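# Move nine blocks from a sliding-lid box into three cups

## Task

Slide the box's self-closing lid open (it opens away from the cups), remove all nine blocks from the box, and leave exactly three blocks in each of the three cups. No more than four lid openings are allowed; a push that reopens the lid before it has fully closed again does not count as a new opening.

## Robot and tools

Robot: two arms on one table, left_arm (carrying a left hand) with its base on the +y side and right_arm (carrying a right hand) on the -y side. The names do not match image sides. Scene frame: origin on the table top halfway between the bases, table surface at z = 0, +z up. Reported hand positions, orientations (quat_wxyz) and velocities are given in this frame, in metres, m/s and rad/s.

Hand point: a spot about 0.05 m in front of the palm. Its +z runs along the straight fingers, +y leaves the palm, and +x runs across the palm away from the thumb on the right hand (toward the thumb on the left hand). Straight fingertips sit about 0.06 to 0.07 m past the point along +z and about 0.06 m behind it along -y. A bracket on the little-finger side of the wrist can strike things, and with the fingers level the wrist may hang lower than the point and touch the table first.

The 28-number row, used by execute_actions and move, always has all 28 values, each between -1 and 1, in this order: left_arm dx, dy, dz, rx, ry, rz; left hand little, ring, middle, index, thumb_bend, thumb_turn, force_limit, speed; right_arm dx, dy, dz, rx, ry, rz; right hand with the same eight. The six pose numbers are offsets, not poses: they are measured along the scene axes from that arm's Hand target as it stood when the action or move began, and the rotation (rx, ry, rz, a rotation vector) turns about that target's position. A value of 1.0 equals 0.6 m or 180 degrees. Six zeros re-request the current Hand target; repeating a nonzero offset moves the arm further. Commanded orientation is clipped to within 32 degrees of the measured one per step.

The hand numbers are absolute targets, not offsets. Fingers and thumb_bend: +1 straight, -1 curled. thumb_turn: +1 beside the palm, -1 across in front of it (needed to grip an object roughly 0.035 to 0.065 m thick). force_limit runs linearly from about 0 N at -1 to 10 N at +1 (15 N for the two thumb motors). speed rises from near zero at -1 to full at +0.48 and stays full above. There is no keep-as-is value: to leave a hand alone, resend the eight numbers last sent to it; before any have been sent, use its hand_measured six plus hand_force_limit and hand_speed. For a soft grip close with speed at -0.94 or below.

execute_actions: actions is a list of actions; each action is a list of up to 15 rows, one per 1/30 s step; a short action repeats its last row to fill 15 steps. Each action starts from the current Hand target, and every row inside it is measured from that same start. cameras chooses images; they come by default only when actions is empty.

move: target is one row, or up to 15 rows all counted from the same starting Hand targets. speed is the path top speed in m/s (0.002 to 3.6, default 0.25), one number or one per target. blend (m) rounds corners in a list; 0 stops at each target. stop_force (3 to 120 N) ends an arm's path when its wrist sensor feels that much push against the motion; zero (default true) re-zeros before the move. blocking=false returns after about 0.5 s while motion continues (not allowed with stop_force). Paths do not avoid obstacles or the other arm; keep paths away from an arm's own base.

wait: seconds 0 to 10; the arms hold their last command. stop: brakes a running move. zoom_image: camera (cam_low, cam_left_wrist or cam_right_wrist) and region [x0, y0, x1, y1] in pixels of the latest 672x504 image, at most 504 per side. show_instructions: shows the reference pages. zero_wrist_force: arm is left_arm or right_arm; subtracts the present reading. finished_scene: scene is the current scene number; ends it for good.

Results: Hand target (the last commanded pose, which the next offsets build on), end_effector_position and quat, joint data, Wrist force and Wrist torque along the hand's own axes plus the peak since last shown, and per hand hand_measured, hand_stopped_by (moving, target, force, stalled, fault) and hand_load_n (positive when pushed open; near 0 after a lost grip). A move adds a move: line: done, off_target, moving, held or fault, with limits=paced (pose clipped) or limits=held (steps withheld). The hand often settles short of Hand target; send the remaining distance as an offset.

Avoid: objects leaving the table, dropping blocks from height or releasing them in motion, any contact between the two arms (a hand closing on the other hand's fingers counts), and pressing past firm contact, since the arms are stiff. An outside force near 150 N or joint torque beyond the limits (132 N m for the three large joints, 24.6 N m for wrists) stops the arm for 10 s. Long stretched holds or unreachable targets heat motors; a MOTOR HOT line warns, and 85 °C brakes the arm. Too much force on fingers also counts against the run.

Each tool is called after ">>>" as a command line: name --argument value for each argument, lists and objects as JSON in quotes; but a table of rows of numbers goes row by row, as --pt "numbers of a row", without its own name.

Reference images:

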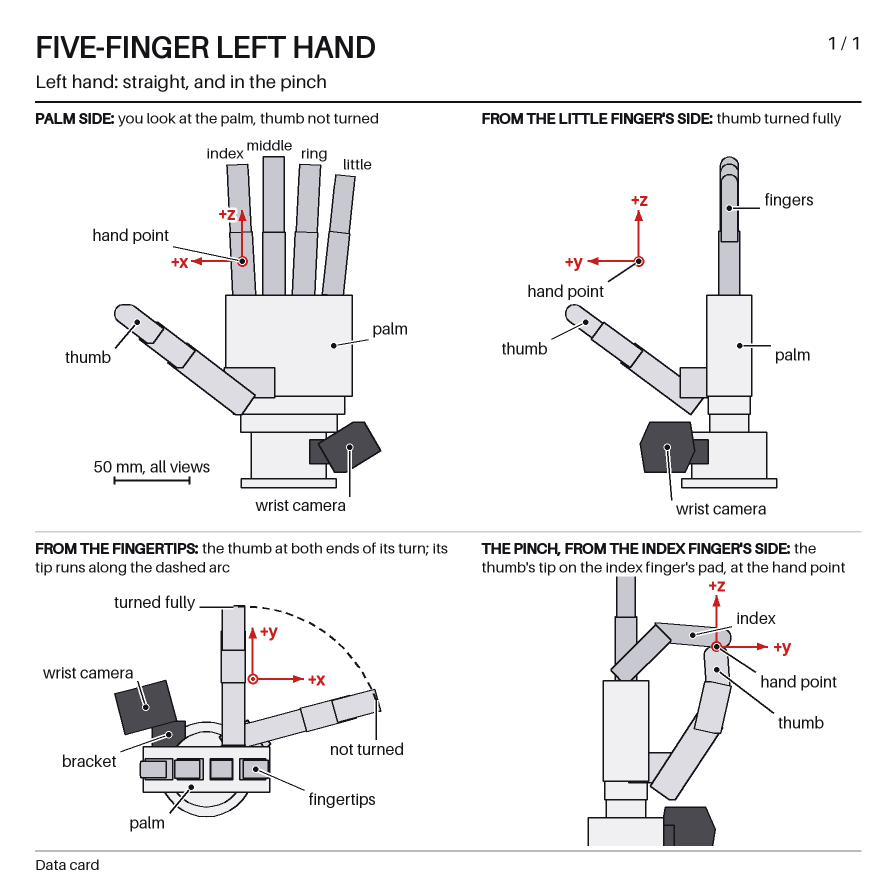

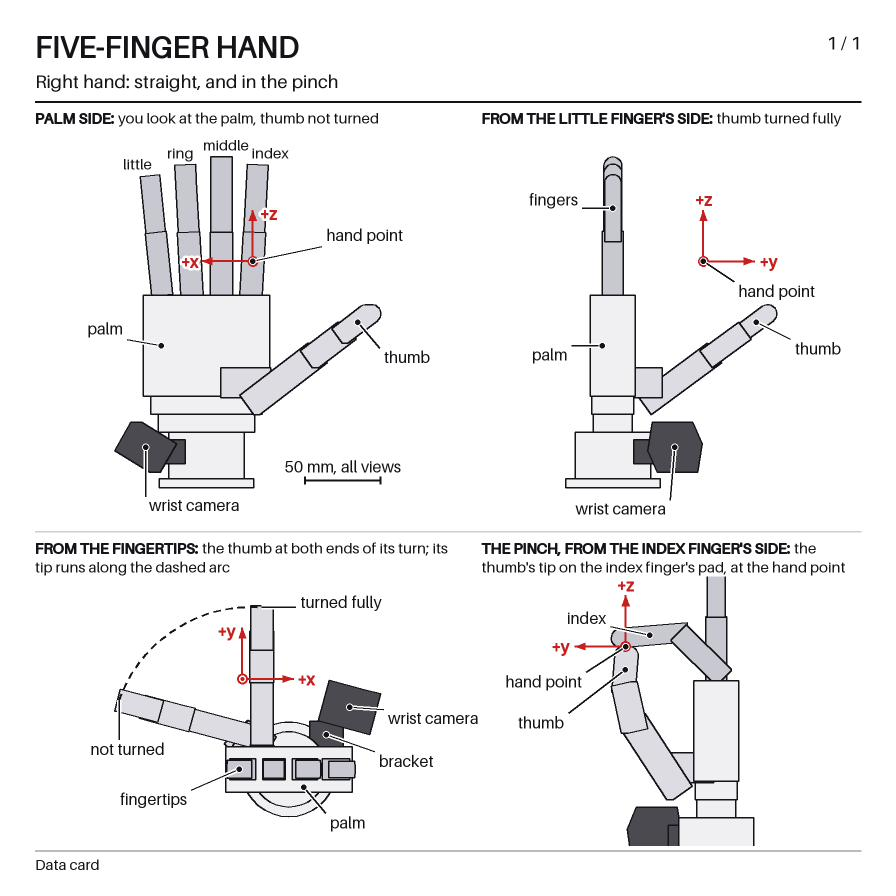

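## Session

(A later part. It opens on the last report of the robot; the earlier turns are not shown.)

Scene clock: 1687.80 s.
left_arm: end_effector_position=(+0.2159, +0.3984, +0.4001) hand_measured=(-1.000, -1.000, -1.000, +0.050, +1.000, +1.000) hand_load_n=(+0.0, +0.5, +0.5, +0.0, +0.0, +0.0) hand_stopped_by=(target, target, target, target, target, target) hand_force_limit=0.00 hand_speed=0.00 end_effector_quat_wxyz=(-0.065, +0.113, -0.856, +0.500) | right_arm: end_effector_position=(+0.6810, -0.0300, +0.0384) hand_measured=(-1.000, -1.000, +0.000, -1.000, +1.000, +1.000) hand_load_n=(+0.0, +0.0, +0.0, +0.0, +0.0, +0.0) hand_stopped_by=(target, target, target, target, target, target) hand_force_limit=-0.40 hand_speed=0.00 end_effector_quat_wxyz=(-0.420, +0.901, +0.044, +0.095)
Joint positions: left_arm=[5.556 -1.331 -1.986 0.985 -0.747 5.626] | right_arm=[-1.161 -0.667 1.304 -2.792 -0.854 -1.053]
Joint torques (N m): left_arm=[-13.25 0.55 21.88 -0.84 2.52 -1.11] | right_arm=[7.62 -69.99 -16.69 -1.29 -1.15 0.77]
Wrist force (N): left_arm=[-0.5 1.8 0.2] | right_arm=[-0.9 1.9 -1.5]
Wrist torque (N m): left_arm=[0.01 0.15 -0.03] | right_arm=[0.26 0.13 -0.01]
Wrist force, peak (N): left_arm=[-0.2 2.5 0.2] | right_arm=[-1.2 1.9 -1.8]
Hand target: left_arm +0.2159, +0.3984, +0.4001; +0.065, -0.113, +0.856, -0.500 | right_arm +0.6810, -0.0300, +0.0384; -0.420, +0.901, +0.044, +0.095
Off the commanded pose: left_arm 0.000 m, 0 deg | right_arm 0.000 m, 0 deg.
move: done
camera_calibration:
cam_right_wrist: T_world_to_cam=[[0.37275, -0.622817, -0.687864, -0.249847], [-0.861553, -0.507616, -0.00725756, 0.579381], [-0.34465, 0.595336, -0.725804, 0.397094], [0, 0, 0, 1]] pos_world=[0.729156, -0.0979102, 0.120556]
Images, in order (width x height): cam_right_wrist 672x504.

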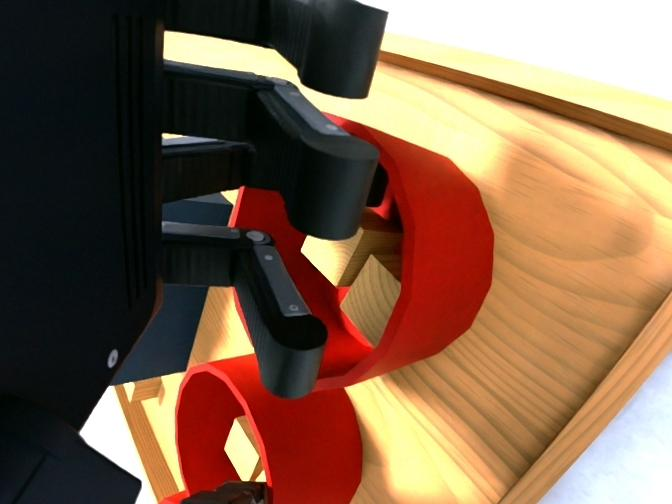

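Inside without contact. Push −x.

>>> move --target '[0,0,0,0,0,0,-1,-1,-1,0.05,1,1,0,0, -0.0205,0,0,0,0,0,-1,-1,0.0,-1,1,1,-0.4,0]' --speed 0.02

>>> move --pt "0 0 0 0 0 0 -1 -1 -1 0.05 1 1 0 0 0.006 0 0 0 0 0 -1 -1 0.0 -1 1 1 -0.4 0" --pt "0 0 0 0 0 0 -1 -1 -1 0.05 1 1 0 0 0.006 0 0.12 0 0 0 -1 -1 0.0 -1 1 1 -0.4 0" --speed '[0.02,0.08]' --cameras '["cam_right_wrist"]'

>>> zoom_image --camera "cam_right_wrist" --region '[300, 100, 620, 420]'

Scene clock: 1691.00 s.
left_arm: end_effector_position=(+0.2159, +0.3984, +0.4001) hand_measured=(-1.000, -1.000, -1.000, +0.050, +1.000, +1.000) hand_load_n=(+0.0, +0.0, +0.0, +0.0, +0.0, -0.5) hand_stopped_by=(target, target, target, target, target, target) hand_force_limit=0.00 hand_speed=0.00 end_effector_quat_wxyz=(-0.065, +0.113, -0.856, +0.500) | right_arm: end_effector_position=(+0.6686, -0.0299, +0.0385) hand_measured=(-1.000, -1.000, +0.000, -1.000, +1.000, +1.000) hand_load_n=(+0.0, +0.0, +0.0, +0.0, +0.0, +0.0) hand_stopped_by=(target, target, target, target, target, target) hand_force_limit=-0.40 hand_speed=0.00 end_effector_quat_wxyz=(-0.420, +0.901, +0.044, +0.095)
Joint positions: left_arm=[5.556 -1.331 -1.986 0.985 -0.747 5.626] | right_arm=[-1.154 -0.687 1.346 -2.818 -0.857 -1.046]
Joint torques (N m): left_arm=[-12.71 0.76 21.49 -0.93 2.38 -1.1] | right_arm=[-1.31 -47.68 -26.72 -1.2 -0.43 0.04]
Wrist force (N): left_arm=[-0.5 1.9 0.0] | right_arm=[-0.9 1.4 -1.6]
Wrist torque (N m): left_arm=[0.03 0.15 -0.04] | right_arm=[0.19 0.16 -0.11]
Wrist force, peak (N): left_arm=[-0.3 2.4 0.4] | right_arm=[-1.2 2.0 -1.9]
Hand target: left_arm +0.2159, +0.3984, +0.4001; +0.065, -0.113, +0.856, -0.500 | right_arm +0.6687, -0.0300, +0.0384; -0.420, +0.901, +0.044, +0.095
Off the commanded pose: left_arm 0.000 m, 0 deg | right_arm 0.000 m, 0 deg.
move: done

Scene clock: 1692.77 s.
left_arm: end_effector_position=(+0.2159, +0.3984, +0.4001) hand_measured=(-1.000, -1.000, -1.000, +0.050, +1.000, +1.000) hand_load_n=(+0.0, +0.0, +0.5, +0.0, +0.0, +0.0) hand_stopped_by=(target, target, target, target, target, target) hand_force_limit=0.00 hand_speed=0.00 end_effector_quat_wxyz=(-0.065, +0.113, -0.856, +0.500) | right_arm: end_effector_position=(+0.6724, -0.0299, +0.1107) hand_measured=(-1.000, -1.000, +0.000, -1.000, +1.000, +1.000) hand_load_n=(+0.0, +0.0, +0.0, +0.0, +0.0, +0.0) hand_stopped_by=(target, target, target, target, target, target) hand_force_limit=-0.40 hand_speed=0.00 end_effector_quat_wxyz=(-0.420, +0.901, +0.044, +0.095)
Joint positions: left_arm=[5.556 -1.331 -1.986 0.985 -0.747 5.626] | right_arm=[-1.156 -0.778 1.304 -2.684 -0.856 -1.048]
Joint torques (N m): left_arm=[-13.29 0.12 22.13 -0.84 2.42 -0.99] | right_arm=[5.91 -45.27 -8.84 -4.21 -0.29 -1.21]
Wrist force (N): left_arm=[-0.4 1.8 0.2] | right_arm=[-0.8 2.1 -1.3]
Wrist torque (N m): left_arm=[0.01 0.14 -0.02] | right_arm=[0.27 0.12 0.10]
Wrist force, peak (N): left_arm=[-0.1 2.3 0.3] | right_arm=[-1.0 2.0 -1.6]
Hand target: left_arm +0.2159, +0.3984, +0.4001; +0.065, -0.113, +0.856, -0.500 | right_arm +0.6723, -0.0300, +0.1104; -0.420, +0.901, +0.044, +0.095
Off the commanded pose: left_arm 0.000 m, 0 deg | right_arm 0.000 m, 0 deg.
move: done
camera_calibration:
cam_right_wrist: T_world_to_cam=[[0.373004, -0.622707, -0.687826, -0.19705], [-0.861559, -0.5076, -0.00767449, 0.572497], [-0.344361, 0.595465, -0.725835, 0.446382], [0, 0, 0, 1]] pos_world=[0.720457, -0.09791, 0.192858]
Images, in order (width x height): cam_right_wrist 672x504.

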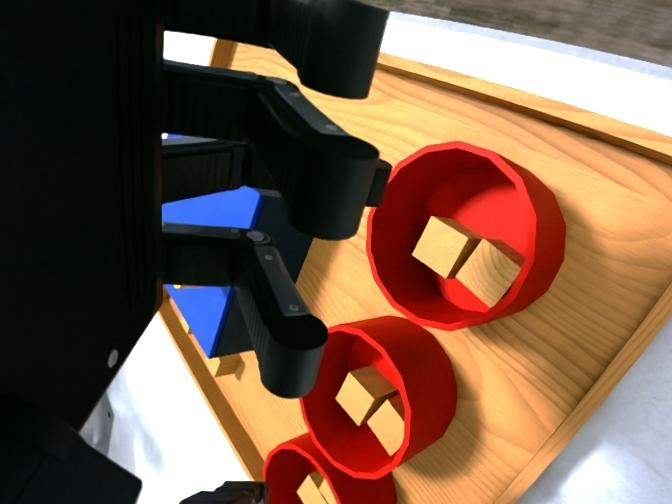

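Scaled by 1.575.

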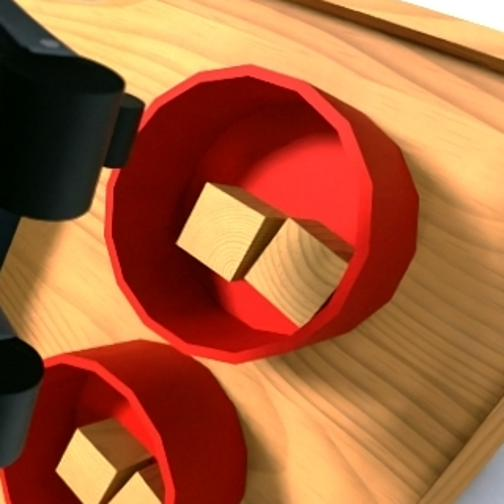

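>>> move --pt "0 0 0 0 0 0 -1 -1 -1 0.05 1 1 0 0 -0.05 0.05 0.15 0 0 0 -1 -1 0.08 -1 0.5 -1 -0.4 0" --pt "0 0 0 0 0 0 -1 -1 -1 0.05 1 1 0 0 -0.3832 0.271 0.12 0 0 0 -1 -1 0.08 -1 0.5 -1 -0.4 0" --pt "0 0 0 0 0 0 -1 -1 -1 0.05 1 1 0 0 -0.3832 0.271 0.016 0 0 0 -1 -1 0.08 -1 0.5 -1 -0.4 0" --speed '[0.15,0.25,0.15]' --blend '[0.03,0.02,0]' --cameras '["cam_right_wrist"]'

>>> zoom_image --camera "cam_right_wrist" --region '[380, 80, 672, 340]'

Scene clock: 1700.10 s.
left_arm: end_effector_position=(+0.2159, +0.3984, +0.4001) hand_measured=(-1.000, -1.000, -1.000, +0.050, +1.000, +1.000) hand_load_n=(+0.5, +0.5, +0.0, +0.0, +0.0, -0.5) hand_stopped_by=(target, target, target, target, target, target) hand_force_limit=0.00 hand_speed=0.00 end_effector_quat_wxyz=(-0.065, +0.113, -0.856, +0.500) | right_arm: end_effector_position=(+0.4423, +0.1326, +0.1200) hand_measured=(-1.000, -1.000, +0.080, -1.000, +0.500, -1.000) hand_load_n=(+0.0, +0.0, +0.0, +0.0, +0.0, +0.0) hand_stopped_by=(target, target, target, target, target, target) hand_force_limit=-0.40 hand_speed=0.00 end_effector_quat_wxyz=(-0.420, +0.901, +0.044, +0.095)
Joint positions: left_arm=[5.556 -1.331 -1.986 0.985 -0.747 5.626] | right_arm=[-0.778 -0.852 1.461 -2.966 -1.099 -0.696]
Joint torques (N m): left_arm=[-12.54 0.51 21.5 -0.86 2.39 -1.05] | right_arm=[8.44 -59.65 -29.25 -3.17 -0.57 1.36]
Wrist force (N): left_arm=[-0.3 2.0 0.1] | right_arm=[-0.8 1.9 -0.9]
Wrist torque (N m): left_arm=[0.05 0.12 -0.02] | right_arm=[0.20 0.10 0.12]
Wrist force, peak (N): left_arm=[0.1 2.4 0.2] | right_arm=[-1.1 3.4 -0.7]
Hand target: left_arm +0.2159, +0.3984, +0.4001; +0.065, -0.113, +0.856, -0.500 | right_arm +0.4424, +0.1326, +0.1200; -0.420, +0.901, +0.044, +0.095
Off the commanded pose: left_arm 0.000 m, 0 deg | right_arm 0.000 m, 0 deg.
move: done
camera_calibration:
cam_right_wrist: T_world_to_cam=[[0.37264, -0.622901, -0.687847, -0.00348484], [-0.861556, -0.507613, -0.00706172, 0.45682], [-0.344761, 0.59525, -0.725821, 0.27724], [0, 0, 0, 1]] pos_world=[0.490456, 0.0646896, 0.202056]
Images, in order (width x height): cam_right_wrist 672x504.

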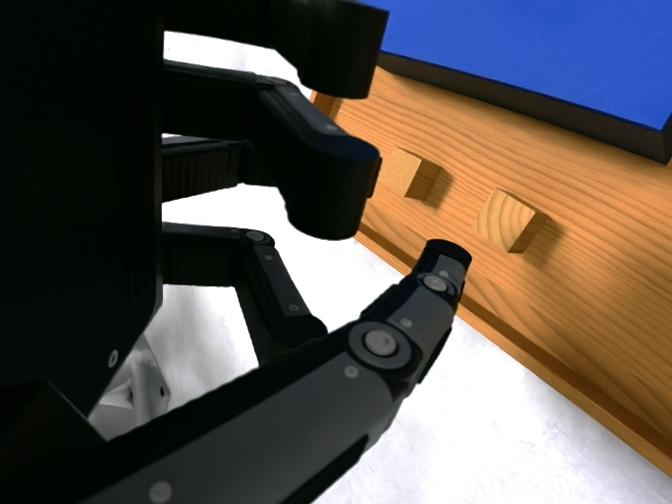

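Scaled by 1.726.

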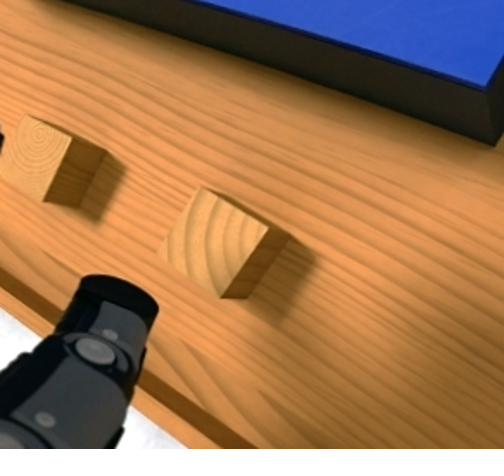

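>>> move --target '[0,0,0,0,0,0,-1,-1,-1,0.05,1,1,0,0, 0.0023,0.0085,-0.0833,0,0,0,-1,-1,0.08,-1,0.5,-1,-0.4,0]' --speed 0.12

>>> move --target '[0,0,0,0,0,0,-1,-1,-1,0.05,1,1,0,0, 0,0,-0.0625,0,0,0,-1,-1,0.08,-1,0.5,-1,-0.4,0]' --speed 0.015 --stop_force 3 --cameras '["cam_right_wrist"]'

Scene clock: 1708.00 s.
left_arm: end_effector_position=(+0.2159, +0.3984, +0.4001) hand_measured=(-1.000, -1.000, -1.000, +0.050, +1.000, +1.000) hand_load_n=(+0.0, +0.0, +0.0, +0.0, +0.0, +0.0) hand_stopped_by=(target, target, target, target, target, target) hand_force_limit=0.00 hand_speed=0.00 end_effector_quat_wxyz=(-0.065, +0.113, -0.856, +0.500) | right_arm: end_effector_position=(+0.4437, +0.1378, +0.0700) hand_measured=(-1.000, -1.000, +0.080, -1.000, +0.500, -1.000) hand_load_n=(+0.0, +0.0, +0.0, +0.0, +0.5, +0.0) hand_stopped_by=(target, target, target, target, target, target) hand_force_limit=-0.40 hand_speed=0.00 end_effector_quat_wxyz=(-0.420, +0.901, +0.044, +0.095)
Joint positions: left_arm=[5.556 -1.331 -1.986 0.985 -0.747 5.626] | right_arm=[-0.774 -0.771 1.463 -3.052 -1.102 -0.693]
Joint torques (N m): left_arm=[-12.92 0.1 22.07 -0.85 2.38 -1.09] | right_arm=[1.66 -64.62 -25.23 -1.37 -0.78 0.55]
Wrist force (N): left_arm=[-0.4 2.3 0.1] | right_arm=[-0.5 1.5 -1.1]
Wrist torque (N m): left_arm=[0.09 0.13 -0.04] | right_arm=[0.17 0.07 -0.02]
Wrist force, peak (N): left_arm=[-0.2 2.6 0.2] | right_arm=[-0.8 2.7 -0.5]
Hand target: left_arm +0.2159, +0.3984, +0.4001; +0.065, -0.113, +0.856, -0.500 | right_arm +0.4437, +0.1377, +0.0701; -0.420, +0.901, +0.044, +0.095
Off the commanded pose: left_arm 0.000 m, 0 deg | right_arm 0.000 m, 0 deg.
move: done

Scene clock: 1711.60 s.
left_arm: end_effector_position=(+0.2159, +0.3984, +0.4001) hand_measured=(-1.000, -1.000, -1.000, +0.050, +1.000, +1.000) hand_load_n=(+0.0, +0.0, +0.0, -0.5, +0.0, +0.0) hand_stopped_by=(target, target, target, target, target, target) hand_force_limit=0.00 hand_speed=0.00 end_effector_quat_wxyz=(-0.065, +0.113, -0.856, +0.500) | right_arm: end_effector_position=(+0.4437, +0.1377, +0.0325) hand_measured=(-1.000, -1.000, +0.080, -1.000, +0.500, -1.000) hand_load_n=(+0.0, +0.0, +0.0, +0.0, +0.0, +0.5) hand_stopped_by=(target, target, target, target, target, target) hand_force_limit=-0.40 hand_speed=0.00 end_effector_quat_wxyz=(-0.420, +0.901, +0.044, +0.095)
Joint positions: left_arm=[5.556 -1.331 -1.986 0.985 -0.747 5.626] | right_arm=[-0.774 -0.712 1.469 -3.117 -1.102 -0.693]
Joint torques (N m): left_arm=[-13.28 0.86 21.54 -0.87 2.39 -1.12] | right_arm=[-5.83 -66 -10.24 -1.27 2.03 -0.15]
Wrist force (N): left_arm=[-0.2 2.0 0.0] | right_arm=[-0.5 1.5 -1.4]
Wrist torque (N m): left_arm=[0.04 0.10 -0.01] | right_arm=[0.19 0.08 -0.05]
Wrist force, peak (N): left_arm=[-0.4 2.5 0.4] | right_arm=[-0.4 1.9 -1.7]
Hand target: left_arm +0.2159, +0.3984, +0.4001; +0.065, -0.113, +0.856, -0.500 | right_arm +0.4437, +0.1377, +0.0326; -0.420, +0.901, +0.044, +0.095
Off the commanded pose: left_arm 0.000 m, 0 deg | right_arm 0.000 m, 0 deg.
move: done
camera_calibration:
cam_right_wrist: T_world_to_cam=[[0.37275, -0.622817, -0.687864, -0.0610053], [-0.861553, -0.507616, -0.00725756, 0.460019], [-0.34465, 0.595336, -0.725804, 0.211188], [0, 0, 0, 1]] pos_world=[0.491856, 0.0697898, 0.114656]
Images, in order (width x height): cam_right_wrist 672x504.

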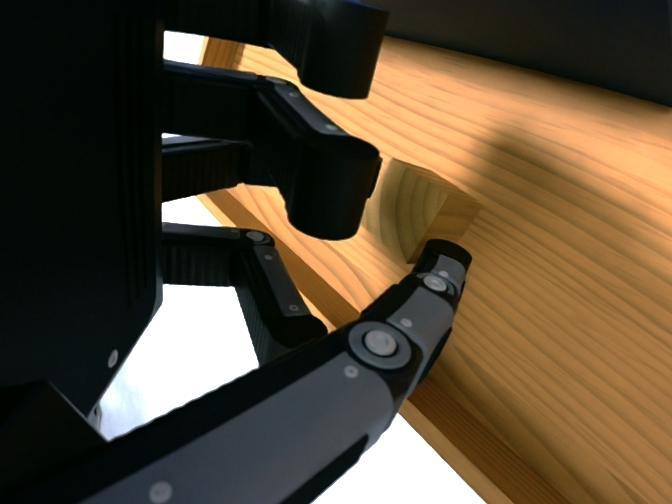

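>>> move --target '[0,0,0,0,0,0,-1,-1,-1,0.05,1,1,0,0, 0,0,0,0,0,0,-1,-1,-0.35,-1,0.5,-1,-0.4,-0.92]' --speed 0.02 --cameras '["cam_right_wrist"]'

Scene clock: 1714.47 s.
left_arm: end_effector_position=(+0.2159, +0.3984, +0.4001) hand_measured=(-1.000, -1.000, -1.000, +0.050, +1.000, +1.000) hand_load_n=(+0.0, +0.0, +0.0, +0.0, +0.0, -0.5) hand_stopped_by=(target, target, target, target, target, target) hand_force_limit=0.00 hand_speed=0.00 end_effector_quat_wxyz=(-0.065, +0.113, -0.856, +0.500) | right_arm: end_effector_position=(+0.4437, +0.1377, +0.0326) hand_measured=(-1.000, -1.000, -0.106, -1.000, +0.500, -1.000) hand_load_n=(+0.0, +0.0, +5.5, +0.0, +3.5, +0.5) hand_stopped_by=(target, target, force, target, target, target) hand_force_limit=-0.40 hand_speed=-0.92 end_effector_quat_wxyz=(-0.420, +0.901, +0.044, +0.095)
Joint positions: left_arm=[5.556 -1.331 -1.986 0.985 -0.747 5.626] | right_arm=[-0.774 -0.712 1.469 -3.117 -1.102 -0.693]
Joint torques (N m): left_arm=[-12.97 0.6 21.74 -0.91 2.37 -1.11] | right_arm=[-5.84 -64.75 -21.14 -1.5 1.86 0.93]
Wrist force (N): left_arm=[0.0 1.9 0.7] | right_arm=[-0.2 0.9 -2.0]
Wrist torque (N m): left_arm=[-0.01 0.09 0.00] | right_arm=[0.18 0.07 -0.05]
Wrist force, peak (N): left_arm=[-0.2 2.4 0.4] | right_arm=[-0.5 1.9 -1.6]
Hand target: left_arm +0.2159, +0.3984, +0.4001; +0.065, -0.113, +0.856, -0.500 | right_arm +0.4437, +0.1377, +0.0326; -0.420, +0.901, +0.044, +0.095
Off the commanded pose: left_arm 0.000 m, 0 deg | right_arm 0.000 m, 0 deg.
move: done
camera_calibration:
cam_right_wrist: T_world_to_cam=[[0.37275, -0.622817, -0.687864, -0.0609365], [-0.861553, -0.507616, -0.00725756, 0.460019], [-0.34465, 0.595336, -0.725804, 0.21126], [0, 0, 0, 1]] pos_world=[0.491856, 0.0697898, 0.114756]
Images, in order (width x height): cam_right_wrist 672x504.

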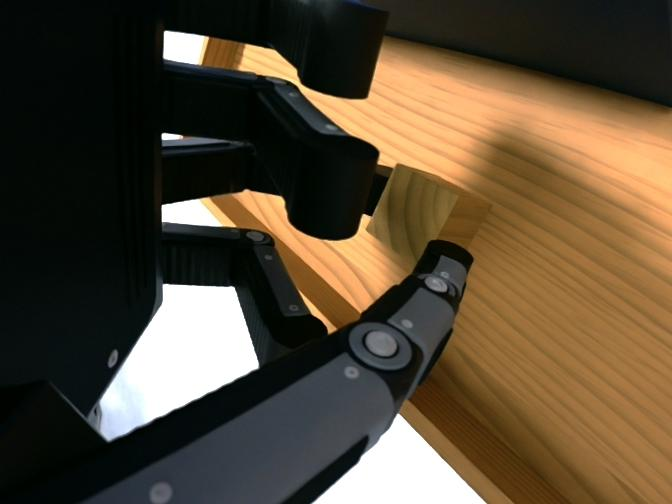

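>>> move --pt "0 0 0 0 0 0 -1 -1 -1 0.05 1 1 0 0 0 0 0.2 0 0 0 -1 -1 -0.35 -1 0.5 -1 -0.4 -0.92" --pt "0 0 0 0 0 0 -1 -1 -1 0.05 1 1 0 0 0.216 -0.246 0.2 0 0 0 -1 -1 -0.35 -1 0.5 -1 -0.4 -0.92" --pt "0 0 0 0 0 0 -1 -1 -1 0.05 1 1 0 0 0.216 -0.246 0.14 0 0 0 -1 -1 -0.35 -1 0.5 -1 -0.4 -0.92" --speed '[0.1,0.2,0.12]' --blend '[0.02,0.01,0]' --cameras '["cam_right_wrist"]'

>>> zoom_image --camera "cam_right_wrist" --region '[352, 120, 652, 420]'

Scene clock: 1720.93 s.
left_arm: end_effector_position=(+0.2159, +0.3984, +0.4001) hand_measured=(-1.000, -1.000, -1.000, +0.050, +1.000, +1.000) hand_load_n=(+0.0, +0.0, +0.0, +0.0, +0.0, -0.5) hand_stopped_by=(target, target, target, target, target, target) hand_force_limit=0.00 hand_speed=0.00 end_effector_quat_wxyz=(-0.065, +0.113, -0.856, +0.500) | right_arm: end_effector_position=(+0.5733, -0.0099, +0.1165) hand_measured=(-1.000, -1.000, -0.106, -1.000, +0.500, -1.000) hand_load_n=(+0.0, +0.0, +5.0, +0.5, +4.0, +1.0) hand_stopped_by=(target, target, force, target, target, target) hand_force_limit=-0.40 hand_speed=-0.92 end_effector_quat_wxyz=(-0.420, +0.901, +0.044, +0.095)
Joint positions: left_arm=[5.556 -1.331 -1.986 0.985 -0.747 5.626] | right_arm=[-1.069 -0.911 1.548 -2.853 -0.907 -0.956]
Joint torques (N m): left_arm=[-13.15 0.99 22 -0.84 2.4 -1.08] | right_arm=[-5.43 -57.37 -27.01 -2.91 -0.16 0.85]
Wrist force (N): left_arm=[0.0 2.4 0.4] | right_arm=[-0.8 1.6 -1.5]
Wrist torque (N m): left_arm=[0.08 0.08 -0.03] | right_arm=[0.20 0.12 -0.10]
Wrist force, peak (N): left_arm=[0.0 2.4 0.4] | right_arm=[0.6 1.7 -3.3]
Hand target: left_arm +0.2159, +0.3984, +0.4001; +0.065, -0.113, +0.856, -0.500 | right_arm +0.5733, -0.0099, +0.1166; -0.420, +0.901, +0.044, +0.095
Off the commanded pose: left_arm 0.000 m, 0 deg | right_arm 0.000 m, 0 deg.
move: done
camera_calibration:
cam_right_wrist: T_world_to_cam=[[0.372629, -0.622879, -0.687874, -0.143389], [-0.861526, -0.507665, -0.00700024, 0.49729], [-0.344849, 0.59523, -0.725797, 0.404807], [0, 0, 0, 1]] pos_world=[0.621456, -0.0778101, 0.198655]
Images, in order (width x height): cam_right_wrist 672x504.

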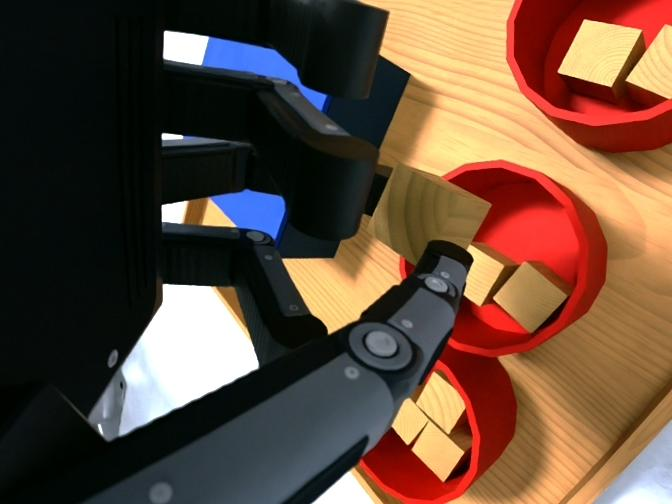

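Scaled by 1.680.

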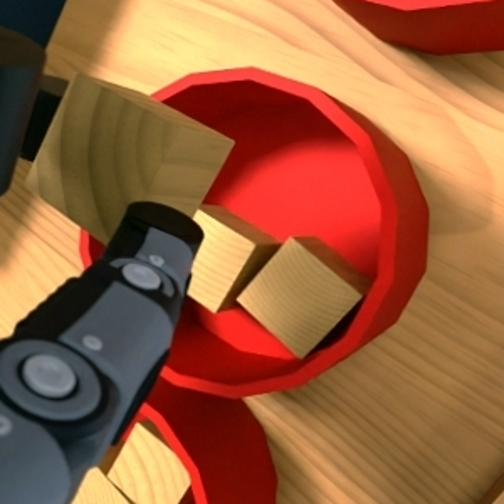

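>>> move --target '[0,0,0,0,0,0,-1,-1,-1,0.05,1,1,0,0, 0.0102,-0.0017,-0.072,0,0,0,-1,-1,-0.35,-1,0.5,-1,-0.4,-0.92]' --speed 0.1

>>> move --target '[0,0,0,0,0,0,-1,-1,-1,0.05,1,1,0,0, 0,0,-0.06,0,0,0,-1,-1,-0.35,-1,0.5,-1,-0.4,-0.92]' --speed 0.012 --stop_force 3 --cameras '["cam_right_wrist"]'

>>> zoom_image --camera "cam_right_wrist" --region '[300, 100, 620, 420]'

Scene clock: 1736.93 s.
left_arm: end_effector_position=(+0.2159, +0.3984, +0.4001) hand_measured=(-1.000, -1.000, -1.000, +0.050, +1.000, +1.000) hand_load_n=(+0.0, +0.0, +0.0, +0.0, -0.5, -0.5) hand_stopped_by=(target, target, target, target, target, target) hand_force_limit=0.00 hand_speed=0.00 end_effector_quat_wxyz=(-0.065, +0.113, -0.856, +0.500) | right_arm: end_effector_position=(+0.5795, -0.0110, +0.0732) hand_measured=(-1.000, -1.000, -0.106, -1.000, +0.500, -1.000) hand_load_n=(+0.0, +0.0, +5.0, +0.0, +4.0, +1.0) hand_stopped_by=(target, target, force, target, target, target) hand_force_limit=-0.40 hand_speed=-0.92 end_effector_quat_wxyz=(-0.420, +0.901, +0.044, +0.095)
Joint positions: left_arm=[5.556 -1.331 -1.986 0.985 -0.747 5.626] | right_arm=[-1.075 -0.841 1.555 -2.927 -0.903 -0.962]
Joint torques (N m): left_arm=[-12.85 0.96 21.43 -0.9 2.35 -1.15] | right_arm=[4.3 -61.76 -25.49 -1.05 1.35 0.35]
Wrist force (N): left_arm=[-0.3 2.0 0.3] | right_arm=[-0.7 1.8 -1.5]
Wrist torque (N m): left_arm=[0.03 0.13 -0.02] | right_arm=[0.24 0.11 0.11]
Wrist force, peak (N): left_arm=[-0.6 2.3 0.6] | right_arm=[-0.9 2.8 -0.8]
Hand target: left_arm +0.2159, +0.3984, +0.4001; +0.065, -0.113, +0.856, -0.500 | right_arm +0.5795, -0.0109, +0.0734; -0.420, +0.901, +0.044, +0.095
Off the commanded pose: left_arm 0.000 m, 0 deg | right_arm 0.000 m, 0 deg.
move: done

Scene clock: 1740.60 s.
left_arm: end_effector_position=(+0.2159, +0.3984, +0.4001) hand_measured=(-1.000, -1.000, -1.000, +0.050, +1.000, +1.000) hand_load_n=(+0.0, +0.0, +0.0, +0.0, +0.0, -0.5) hand_stopped_by=(target, target, target, target, target, target) hand_force_limit=0.00 hand_speed=0.00 end_effector_quat_wxyz=(-0.065, +0.113, -0.856, +0.500) | right_arm: end_effector_position=(+0.5795, -0.0109, +0.0433) hand_measured=(-1.000, -1.000, -0.106, -1.000, +0.500, -1.000) hand_load_n=(+0.0, +0.0, +5.5, +0.0, +3.0, +0.5) hand_stopped_by=(target, target, force, target, target, target) hand_force_limit=-0.40 hand_speed=-0.92 end_effector_quat_wxyz=(-0.420, +0.901, +0.044, +0.095)
Joint positions: left_arm=[5.556 -1.331 -1.986 0.985 -0.747 5.626] | right_arm=[-1.074 -0.793 1.563 -2.983 -0.903 -0.961]
Joint torques (N m): left_arm=[-13.21 0.82 21.9 -0.85 2.31 -1.02] | right_arm=[8.42 -61.26 -24.82 -2.73 -1.24 0.68]
Wrist force (N): left_arm=[-0.1 2.1 0.2] | right_arm=[-0.1 -0.2 -3.0]
Wrist torque (N m): left_arm=[0.05 0.08 -0.02] | right_arm=[0.12 0.09 0.11]
Wrist force, peak (N): left_arm=[-0.4 2.5 0.1] | right_arm=[0.0 -3.4 -6.2]
Hand target: left_arm +0.2159, +0.3984, +0.4001; +0.065, -0.113, +0.856, -0.500 | right_arm +0.5795, -0.0109, +0.0433; -0.420, +0.901, +0.044, +0.095 (not the last commanded pose)
Off the commanded pose: left_arm 0.000 m, 0 deg | right_arm 0.006 m, 0 deg.
move: contact (right_arm)
camera_calibration:
cam_right_wrist: T_world_to_cam=[[0.37275, -0.622817, -0.687864, -0.196709], [-0.861553, -0.507616, -0.00725756, 0.501578], [-0.34465, 0.595336, -0.725804, 0.354263], [0, 0, 0, 1]] pos_world=[0.627556, -0.0788102, 0.125456]
Images, in order (width x height): cam_right_wrist 672x504.

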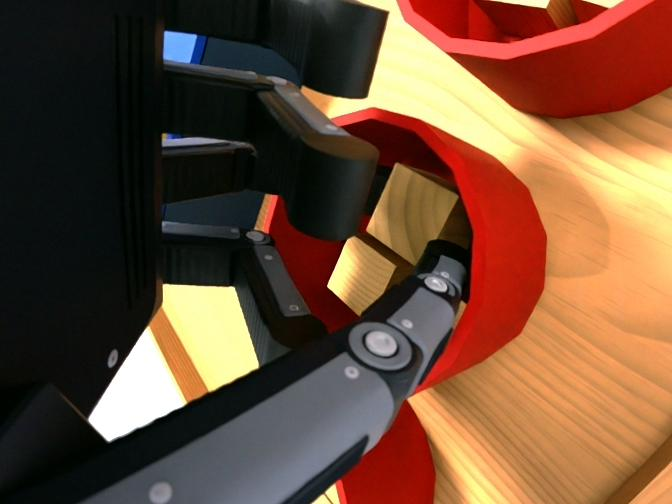

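Scaled by 1.575.

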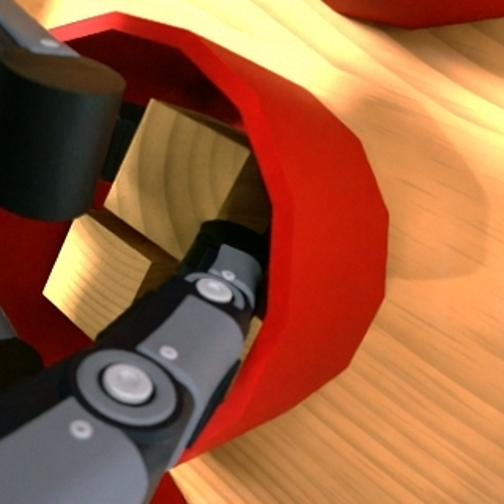

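>>> move --target '[0,0,0,0,0,0,-1,-1,-1,0.05,1,1,0,0, 0,0,0.0015,0,0,0,-1,-1,-0.35,-1,0.5,-1,-0.4,-0.92]' --speed 0.02

>>> move --target '[0,0,0,0,0,0,-1,-1,-1,0.05,1,1,0,0, 0,0,0,0,0,0,-1,-1,-0.04,-1,0.5,-1,-0.4,-0.85]' --speed 0.02

>>> move --target '[0,0,0,0,0,0,-1,-1,-1,0.05,1,1,0,0, 0,0,0,0,0,0,-1,-1,-0.075,-1,0.5,-1,-0.4,-0.85]' --speed 0.02 --cameras '["cam_right_wrist"]'

>>> move --target '[0,0,0,0,0,0,-1,-1,-1,0.05,1,1,0,0, 0,0,0.13,0,0,0,-1,-1,-0.075,-1,0.5,-1,-0.4,-0.85]' --speed 0.05 --cameras '["cam_right_wrist"]'

Scene clock: 1745.40 s.
left_arm: end_effector_position=(+0.2159, +0.3984, +0.4001) hand_measured=(-1.000, -1.000, -1.000, +0.050, +1.000, +1.000) hand_load_n=(+0.0, +0.0, +0.0, +0.0, +0.0, -0.5) hand_stopped_by=(target, target, target, target, target, target) hand_force_limit=0.00 hand_speed=0.00 end_effector_quat_wxyz=(-0.065, +0.113, -0.856, +0.500) | right_arm: end_effector_position=(+0.5795, -0.0109, +0.0442) hand_measured=(-1.000, -1.000, -0.106, -1.000, +0.500, -1.000) hand_load_n=(+0.0, +0.0, +5.0, +0.0, +4.0, +1.0) hand_stopped_by=(target, target, force, target, target, target) hand_force_limit=-0.40 hand_speed=-0.92 end_effector_quat_wxyz=(-0.420, +0.901, +0.044, +0.095)
Joint positions: left_arm=[5.556 -1.331 -1.986 0.985 -0.747 5.626] | right_arm=[-1.074 -0.795 1.563 -2.982 -0.903 -0.961]
Joint torques (N m): left_arm=[-13.16 0.39 22.14 -0.83 2.39 -1] | right_arm=[8.61 -61.34 -25.48 -1.72 -1.07 0.55]
Wrist force (N): left_arm=[-0.1 1.9 0.3] | right_arm=[-0.5 2.0 -1.2]
Wrist torque (N m): left_arm=[0.02 0.10 -0.01] | right_arm=[0.24 0.08 0.15]
Wrist force, peak (N): left_arm=[-0.6 2.3 0.1] | right_arm=[-0.1 -0.3 -3.3]
Hand target: left_arm +0.2159, +0.3984, +0.4001; +0.065, -0.113, +0.856, -0.500 | right_arm +0.5795, -0.0109, +0.0442; -0.420, +0.901, +0.044, +0.095
Off the commanded pose: left_arm 0.000 m, 0 deg | right_arm 0.000 m, 0 deg.
move: done

Scene clock: 1745.90 s.
left_arm: end_effector_position=(+0.2159, +0.3984, +0.4001) hand_measured=(-1.000, -1.000, -1.000, +0.050, +1.000, +1.000) hand_load_n=(+0.0, +0.0, +0.0, +0.0, +0.0, -0.5) hand_stopped_by=(target, target, target, target, target, target) hand_force_limit=0.00 hand_speed=0.00 end_effector_quat_wxyz=(-0.065, +0.113, -0.856, +0.500) | right_arm: end_effector_position=(+0.5795, -0.0109, +0.0442) hand_measured=(-1.000, -1.000, -0.040, -1.000, +0.500, -1.000) hand_load_n=(+0.0, +0.0, +0.0, +0.0, +0.0, +0.0) hand_stopped_by=(target, target, target, target, target, target) hand_force_limit=-0.40 hand_speed=-0.85 end_effector_quat_wxyz=(-0.420, +0.901, +0.044, +0.095)
Joint positions: left_arm=[5.556 -1.331 -1.986 0.985 -0.747 5.626] | right_arm=[-1.074 -0.795 1.563 -2.982 -0.903 -0.961]
Joint torques (N m): left_arm=[-12.74 0.59 21.83 -0.91 2.44 -1.14] | right_arm=[7.42 -57.97 -25.56 -3.02 -1.25 0.6]
Wrist force (N): left_arm=[-0.1 1.9 -0.2] | right_arm=[-0.5 1.8 -1.7]
Wrist torque (N m): left_arm=[0.05 0.08 -0.01] | right_arm=[0.24 0.08 0.14]
Wrist force, peak (N): left_arm=[-0.3 2.2 0.3] | right_arm=[-0.7 1.8 -1.7]
Hand target: left_arm +0.2159, +0.3984, +0.4001; +0.065, -0.113, +0.856, -0.500 | right_arm +0.5795, -0.0109, +0.0442; -0.420, +0.901, +0.044, +0.095
Off the commanded pose: left_arm 0.000 m, 0 deg | right_arm 0.000 m, 0 deg.
move: done

Scene clock: 1746.40 s.
left_arm: end_effector_position=(+0.2159, +0.3984, +0.4001) hand_measured=(-1.000, -1.000, -1.000, +0.050, +1.000, +1.000) hand_load_n=(+0.0, +0.0, +0.0, +0.0, +0.0, -0.5) hand_stopped_by=(target, target, target, target, target, target) hand_force_limit=0.00 hand_speed=0.00 end_effector_quat_wxyz=(-0.065, +0.113, -0.856, +0.500) | right_arm: end_effector_position=(+0.5795, -0.0109, +0.0442) hand_measured=(-1.000, -1.000, -0.074, -1.000, +0.500, -1.000) hand_load_n=(+0.0, +0.5, +0.0, +0.0, +0.0, +0.0) hand_stopped_by=(target, target, target, target, target, target) hand_force_limit=-0.40 hand_speed=-0.85 end_effector_quat_wxyz=(-0.420, +0.901, +0.044, +0.095)
Joint positions: left_arm=[5.556 -1.331 -1.986 0.985 -0.747 5.626] | right_arm=[-1.074 -0.795 1.563 -2.982 -0.903 -0.961]
Joint torques (N m): left_arm=[-13.01 0.3 21.57 -0.9 2.41 -1.05] | right_arm=[7.95 -54.13 -25.07 -3.88 -1.24 0.47]
Wrist force (N): left_arm=[-0.1 2.1 -0.1] | right_arm=[-0.5 1.9 -1.4]
Wrist torque (N m): left_arm=[0.06 0.08 -0.01] | right_arm=[0.25 0.08 0.15]
Wrist force, peak (N): left_arm=[-0.1 2.3 0.1] | right_arm=[-0.8 2.1 -1.4]
Hand target: left_arm +0.2159, +0.3984, +0.4001; +0.065, -0.113, +0.856, -0.500 | right_arm +0.5795, -0.0109, +0.0442; -0.420, +0.901, +0.044, +0.095
Off the commanded pose: left_arm 0.000 m, 0 deg | right_arm 0.000 m, 0 deg.
move: done
camera_calibration:
cam_right_wrist: T_world_to_cam=[[0.37275, -0.622817, -0.687864, -0.19609], [-0.861553, -0.507616, -0.00725756, 0.501585], [-0.34465, 0.595336, -0.725804, 0.354916], [0, 0, 0, 1]] pos_world=[0.627556, -0.0788102, 0.126356]
Images, in order (width x height): cam_right_wrist 672x504.

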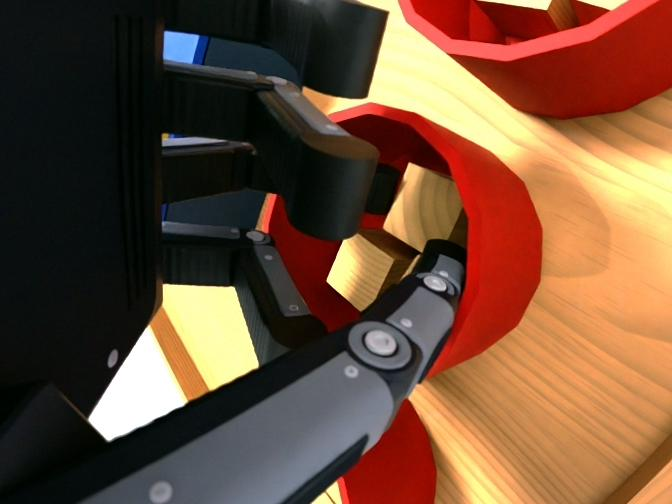

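Scene clock: 1748.27 s.
left_arm: end_effector_position=(+0.2159, +0.3984, +0.4001) hand_measured=(-1.000, -1.000, -1.000, +0.050, +1.000, +1.000) hand_load_n=(+0.0, +0.0, +0.0, +0.0, +0.0, -0.5) hand_stopped_by=(target, target, target, target, target, target) hand_force_limit=0.00 hand_speed=0.00 end_effector_quat_wxyz=(-0.065, +0.113, -0.856, +0.500) | right_arm: end_effector_position=(+0.5795, -0.0108, +0.1225) hand_measured=(-1.000, -1.000, -0.074, -1.000, +0.500, -1.000) hand_load_n=(+0.0, +0.0, +0.0, +0.0, +0.0, +0.0) hand_stopped_by=(target, target, target, target, target, target) hand_force_limit=-0.40 hand_speed=-0.85 end_effector_quat_wxyz=(-0.420, +0.901, +0.044, +0.095)
Joint positions: left_arm=[5.556 -1.331 -1.986 0.985 -0.747 5.626] | right_arm=[-1.074 -0.912 1.53 -2.831 -0.903 -0.961]
Joint torques (N m): left_arm=[-12.42 0.78 21.12 -0.89 2.42 -1.17] | right_arm=[4.72 -39.44 -8.26 -4.42 -0.83 -0.49]
Wrist force (N): left_arm=[-0.1 2.2 0.1] | right_arm=[-0.9 1.7 -1.6]
Wrist torque (N m): left_arm=[0.08 0.08 -0.02] | right_arm=[0.24 0.14 0.08]
Wrist force, peak (N): left_arm=[-0.2 2.3 0.4] | right_arm=[-0.8 2.3 -1.2]
Hand target: left_arm +0.2159, +0.3984, +0.4001; +0.065, -0.113, +0.856, -0.500 | right_arm +0.5795, -0.0109, +0.1222; -0.420, +0.901, +0.044, +0.095
Off the commanded pose: left_arm 0.000 m, 0 deg | right_arm 0.000 m, 0 deg.
move: done
camera_calibration:
cam_right_wrist: T_world_to_cam=[[0.37295, -0.62269, -0.68787, -0.142381], [-0.86159, -0.507546, -0.00768477, 0.502356], [-0.344341, 0.595528, -0.725793, 0.411601], [0, 0, 0, 1]] pos_world=[0.627657, -0.0788102, 0.204658]
Images, in order (width x height): cam_right_wrist 672x504.

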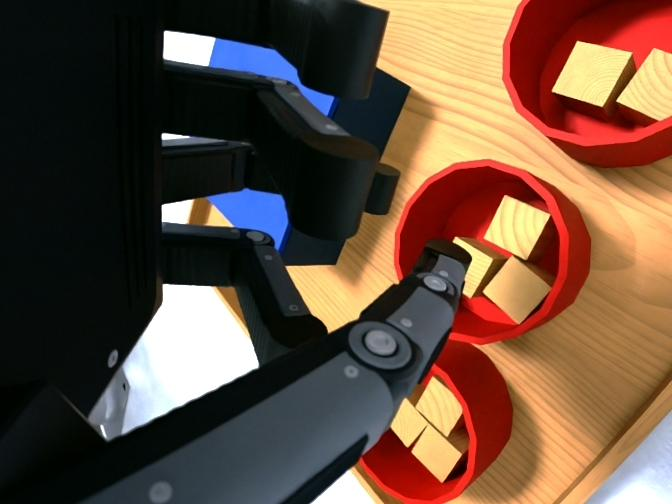

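>>> move --pt "0 0 0 0 0 0 -1 -1 -1 0.05 1 1 0 0 0 0 0.13 0 0 0 -1 -1 0.08 -1 0.5 -1 -0.4 0" --pt "0 0 0 0 0 0 -1 -1 -1 0.05 1 1 0 0 -0.2298 0.3507 0.13 0 0 0 -1 -1 0.08 -1 0.5 -1 -0.4 0" --pt "0 0 0 0 0 0 -1 -1 -1 0.05 1 1 0 0 -0.2298 0.3507 -0.004 0 0 0 -1 -1 0.08 -1 0.5 -1 -0.4 0" --speed '[0.15,0.25,0.15]' --blend '[0.03,0.02,0]' --cameras '["cam_right_wrist"]'

>>> zoom_image --camera "cam_right_wrist" --region '[380, 80, 672, 340]'

Scene clock: 1754.53 s.
left_arm: end_effector_position=(+0.2159, +0.3984, +0.4001) hand_measured=(-1.000, -1.000, -1.000, +0.050, +1.000, +1.000) hand_load_n=(+0.0, +0.0, +0.0, +0.0, +0.0, +0.0) hand_stopped_by=(target, target, target, target, target, target) hand_force_limit=0.00 hand_speed=0.00 end_effector_quat_wxyz=(-0.065, +0.113, -0.856, +0.500) | right_arm: end_effector_position=(+0.4416, +0.1995, +0.1197) hand_measured=(-1.000, -1.000, +0.080, -1.000, +0.500, -1.000) hand_load_n=(+0.0, +0.0, +0.0, +0.0, +0.0, +0.0) hand_stopped_by=(target, target, target, target, target, target) hand_force_limit=-0.40 hand_speed=0.00 end_effector_quat_wxyz=(-0.420, +0.901, +0.044, +0.095)
Joint positions: left_arm=[5.556 -1.331 -1.986 0.985 -0.747 5.626] | right_arm=[-0.711 -0.73 1.235 -2.885 -1.147 -0.644]
Joint torques (N m): left_arm=[-12.7 0.75 21.7 -0.89 2.39 -0.97] | right_arm=[6.75 -64.56 -28.29 -3.01 -0.6 1.24]
Wrist force (N): left_arm=[0.0 2.1 0.1] | right_arm=[-0.7 1.3 -1.5]
Wrist torque (N m): left_arm=[0.06 0.07 -0.01] | right_arm=[0.18 0.10 0.11]
Wrist force, peak (N): left_arm=[-0.2 2.5 0.1] | right_arm=[-1.1 3.2 -0.3]
Hand target: left_arm +0.2159, +0.3984, +0.4001; +0.065, -0.113, +0.856, -0.500 | right_arm +0.4416, +0.1995, +0.1198; -0.420, +0.901, +0.044, +0.095
Off the commanded pose: left_arm 0.000 m, 0 deg | right_arm 0.000 m, 0 deg.
move: done
camera_calibration:
cam_right_wrist: T_world_to_cam=[[0.37264, -0.622901, -0.687847, 0.0383105], [-0.861556, -0.507613, -0.00706172, 0.490174], [-0.344761, 0.59525, -0.725821, 0.237031], [0, 0, 0, 1]] pos_world=[0.489756, 0.13159, 0.201856]
Images, in order (width x height): cam_right_wrist 672x504.

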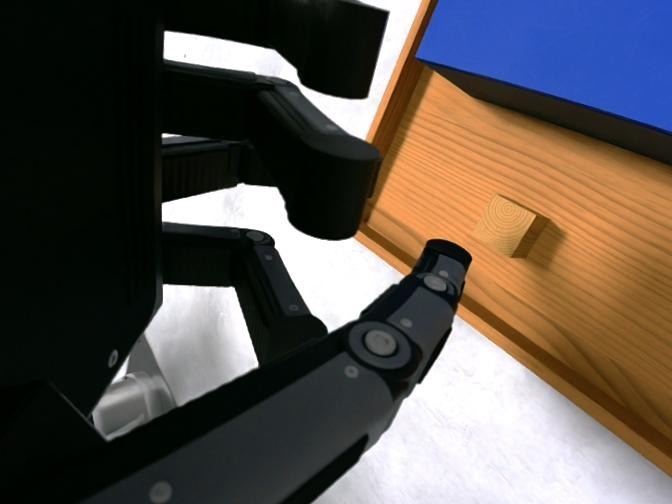

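Scaled by 1.726.

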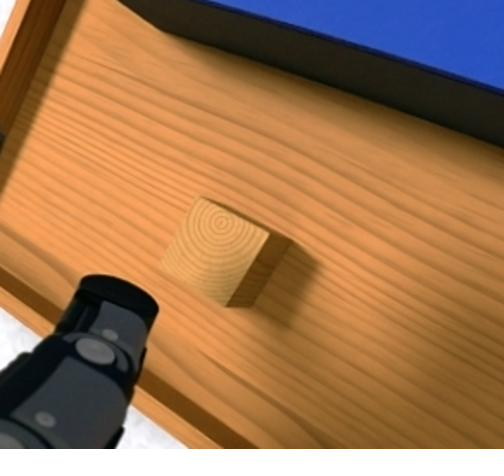

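>>> move --target '[0,0,0,0,0,0,-1,-1,-1,0.05,1,1,0,0, -0.0005,0.0057,-0.083,0,0,0,-1,-1,0.08,-1,0.5,-1,-0.4,0]' --speed 0.12

>>> move --target '[0,0,0,0,0,0,-1,-1,-1,0.05,1,1,0,0, 0,0,-0.0625,0,0,0,-1,-1,0.08,-1,0.5,-1,-0.4,0]' --speed 0.015 --stop_force 3 --cameras '["cam_right_wrist"]'

>>> move --target '[0,0,0,0,0,0,-1,-1,-1,0.05,1,1,0,0, 0,0,0,0,0,0,-1,-1,-0.35,-1,0.5,-1,-0.4,-0.92]' --speed 0.02 --cameras '["cam_right_wrist"]'

Scene clock: 1761.80 s.
left_arm: end_effector_position=(+0.2159, +0.3984, +0.4001) hand_measured=(-1.000, -1.000, -1.000, +0.050, +1.000, +1.000) hand_load_n=(+0.0, +0.0, +0.0, +0.0, +0.0, +0.0) hand_stopped_by=(target, target, target, target, target, target) hand_force_limit=0.00 hand_speed=0.00 end_effector_quat_wxyz=(-0.065, +0.113, -0.856, +0.500) | right_arm: end_effector_position=(+0.4412, +0.2029, +0.0699) hand_measured=(-1.000, -1.000, +0.080, -1.000, +0.500, -1.000) hand_load_n=(+0.0, +0.0, +0.0, +0.0, +0.0, +0.0) hand_stopped_by=(target, target, target, target, target, target) hand_force_limit=-0.40 hand_speed=0.00 end_effector_quat_wxyz=(-0.420, +0.901, +0.044, +0.095) end_effector_velocity=(+0.001, +0.000, +0.004) end_effector_angular_velocity=(+0.002, -0.003, +0.000)
Joint positions: left_arm=[5.556 -1.331 -1.986 0.985 -0.747 5.626] | right_arm=[-0.708 -0.66 1.245 -2.966 -1.149 -0.641]
Joint velocities: left_arm=[within noise] | right_arm=[0 -0.006 -0.001 0.003 -0.001 -0.001]
Joint torques (N m): left_arm=[-12.49 0.29 22.13 -0.89 2.3 -1.12] | right_arm=[3.16 -69.38 -27.99 -0.98 -0.8 0.65]
Wrist force (N): left_arm=[-0.4 2.3 0.1] | right_arm=[-0.7 1.3 -1.3]
Wrist torque (N m): left_arm=[0.09 0.12 -0.04] | right_arm=[0.17 0.11 -0.06]
Wrist force, peak (N): left_arm=[-0.1 2.4 0.1] | right_arm=[-1.1 2.2 -0.7]
Hand target: left_arm +0.2159, +0.3984, +0.4001; +0.065, -0.113, +0.856, -0.500 | right_arm +0.4413, +0.2030, +0.0700; -0.420, +0.901, +0.044, +0.095
Off the commanded pose: left_arm 0.000 m, 0 deg | right_arm 0.000 m, 0 deg.
move: done

Scene clock: 1765.43 s.
left_arm: end_effector_position=(+0.2159, +0.3984, +0.4001) hand_measured=(-1.000, -1.000, -1.000, +0.050, +1.000, +1.000) hand_load_n=(+0.0, +0.0, +0.0, +0.0, +0.0, -0.5) hand_stopped_by=(target, target, target, target, target, target) hand_force_limit=0.00 hand_speed=0.00 end_effector_quat_wxyz=(-0.065, +0.113, -0.856, +0.500) | right_arm: end_effector_position=(+0.4413, +0.2030, +0.0325) hand_measured=(-1.000, -1.000, +0.080, -1.000, +0.500, -1.000) hand_load_n=(+0.0, +0.0, +0.0, +0.0, +0.0, +0.0) hand_stopped_by=(target, target, target, target, target, target) hand_force_limit=-0.40 hand_speed=0.00 end_effector_quat_wxyz=(-0.420, +0.901, +0.044, +0.095)
Joint positions: left_arm=[5.556 -1.331 -1.986 0.985 -0.747 5.626] | right_arm=[-0.708 -0.606 1.25 -3.026 -1.149 -0.641]
Joint torques (N m): left_arm=[-12.89 0.46 21.72 -0.87 2.45 -1.09] | right_arm=[-6.65 -71.8 -12.88 -1.39 2.04 -0.25]
Wrist force (N): left_arm=[-0.2 2.0 0.1] | right_arm=[-0.5 1.5 -1.6]
Wrist torque (N m): left_arm=[0.05 0.10 -0.02] | right_arm=[0.22 0.08 -0.06]
Wrist force, peak (N): left_arm=[-0.1 2.4 0.3] | right_arm=[-0.9 1.5 -1.6]
Hand target: left_arm +0.2159, +0.3984, +0.4001; +0.065, -0.113, +0.856, -0.500 | right_arm +0.4413, +0.2030, +0.0325; -0.420, +0.901, +0.044, +0.095
Off the commanded pose: left_arm 0.000 m, 0 deg | right_arm 0.000 m, 0 deg.
move: done
camera_calibration:
cam_right_wrist: T_world_to_cam=[[0.37275, -0.622817, -0.687864, -0.0195031], [-0.861553, -0.507616, -0.00725756, 0.491048], [-0.34465, 0.595336, -0.725804, 0.171545], [0, 0, 0, 1]] pos_world=[0.489456, 0.13499, 0.114656]
Images, in order (width x height): cam_right_wrist 672x504.

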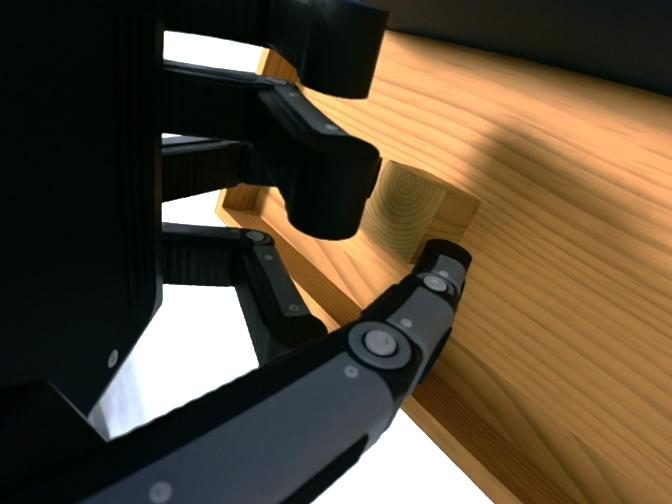

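Scene clock: 1766.50 s.
left_arm: end_effector_position=(+0.2159, +0.3984, +0.4001) hand_measured=(-1.000, -1.000, -1.000, +0.050, +1.000, +1.000) hand_load_n=(+0.0, +0.0, +0.0, +0.0, +0.0, +0.0) hand_stopped_by=(target, target, target, target, target, target) hand_force_limit=0.00 hand_speed=0.00 end_effector_quat_wxyz=(-0.065, +0.113, -0.856, +0.500) | right_arm: end_effector_position=(+0.4413, +0.2030, +0.0325) hand_measured=(-1.000, -1.000, -0.098, -1.000, +0.500, -1.000) hand_load_n=(+0.5, +0.0, +3.0, +0.0, +2.0, +0.5) hand_stopped_by=(target, target, force, target, target, target) hand_force_limit=-0.40 hand_speed=-0.92 end_effector_quat_wxyz=(-0.420, +0.901, +0.044, +0.095)
Joint positions: left_arm=[5.556 -1.331 -1.986 0.985 -0.747 5.626] | right_arm=[-0.708 -0.606 1.25 -3.026 -1.149 -0.641]
Joint torques (N m): left_arm=[-13.26 0.59 21.86 -0.84 2.34 -1.09] | right_arm=[-5.77 -69.48 -17.66 -1.42 1.98 0.17]
Wrist force (N): left_arm=[-0.1 1.9 0.2] | right_arm=[-0.5 1.2 -1.7]
Wrist torque (N m): left_arm=[0.02 0.10 -0.02] | right_arm=[0.17 0.09 -0.06]
Wrist force, peak (N): left_arm=[-0.3 2.3 0.1] | right_arm=[-0.5 1.5 -1.6]
Hand target: left_arm +0.2159, +0.3984, +0.4001; +0.065, -0.113, +0.856, -0.500 | right_arm +0.4413, +0.2030, +0.0325; -0.420, +0.901, +0.044, +0.095
Off the commanded pose: left_arm 0.000 m, 0 deg | right_arm 0.000 m, 0 deg.
move: done
camera_calibration:
cam_right_wrist: T_world_to_cam=[[0.37275, -0.622817, -0.687864, -0.0195031], [-0.861553, -0.507616, -0.00725756, 0.491048], [-0.34465, 0.595336, -0.725804, 0.171545], [0, 0, 0, 1]] pos_world=[0.489456, 0.13499, 0.114656]
Images, in order (width x height): cam_right_wrist 672x504.

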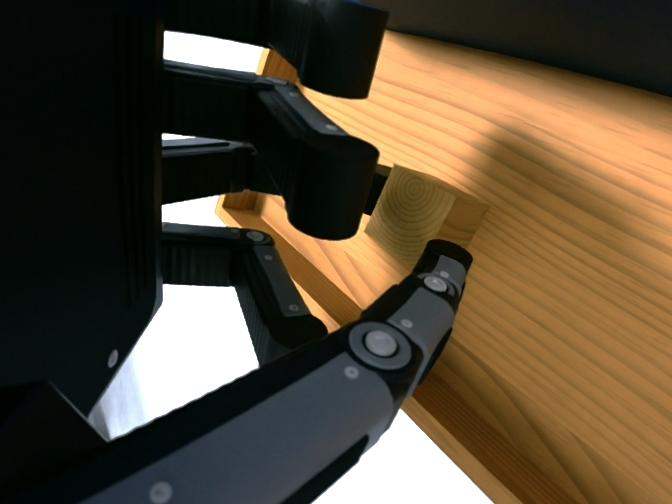

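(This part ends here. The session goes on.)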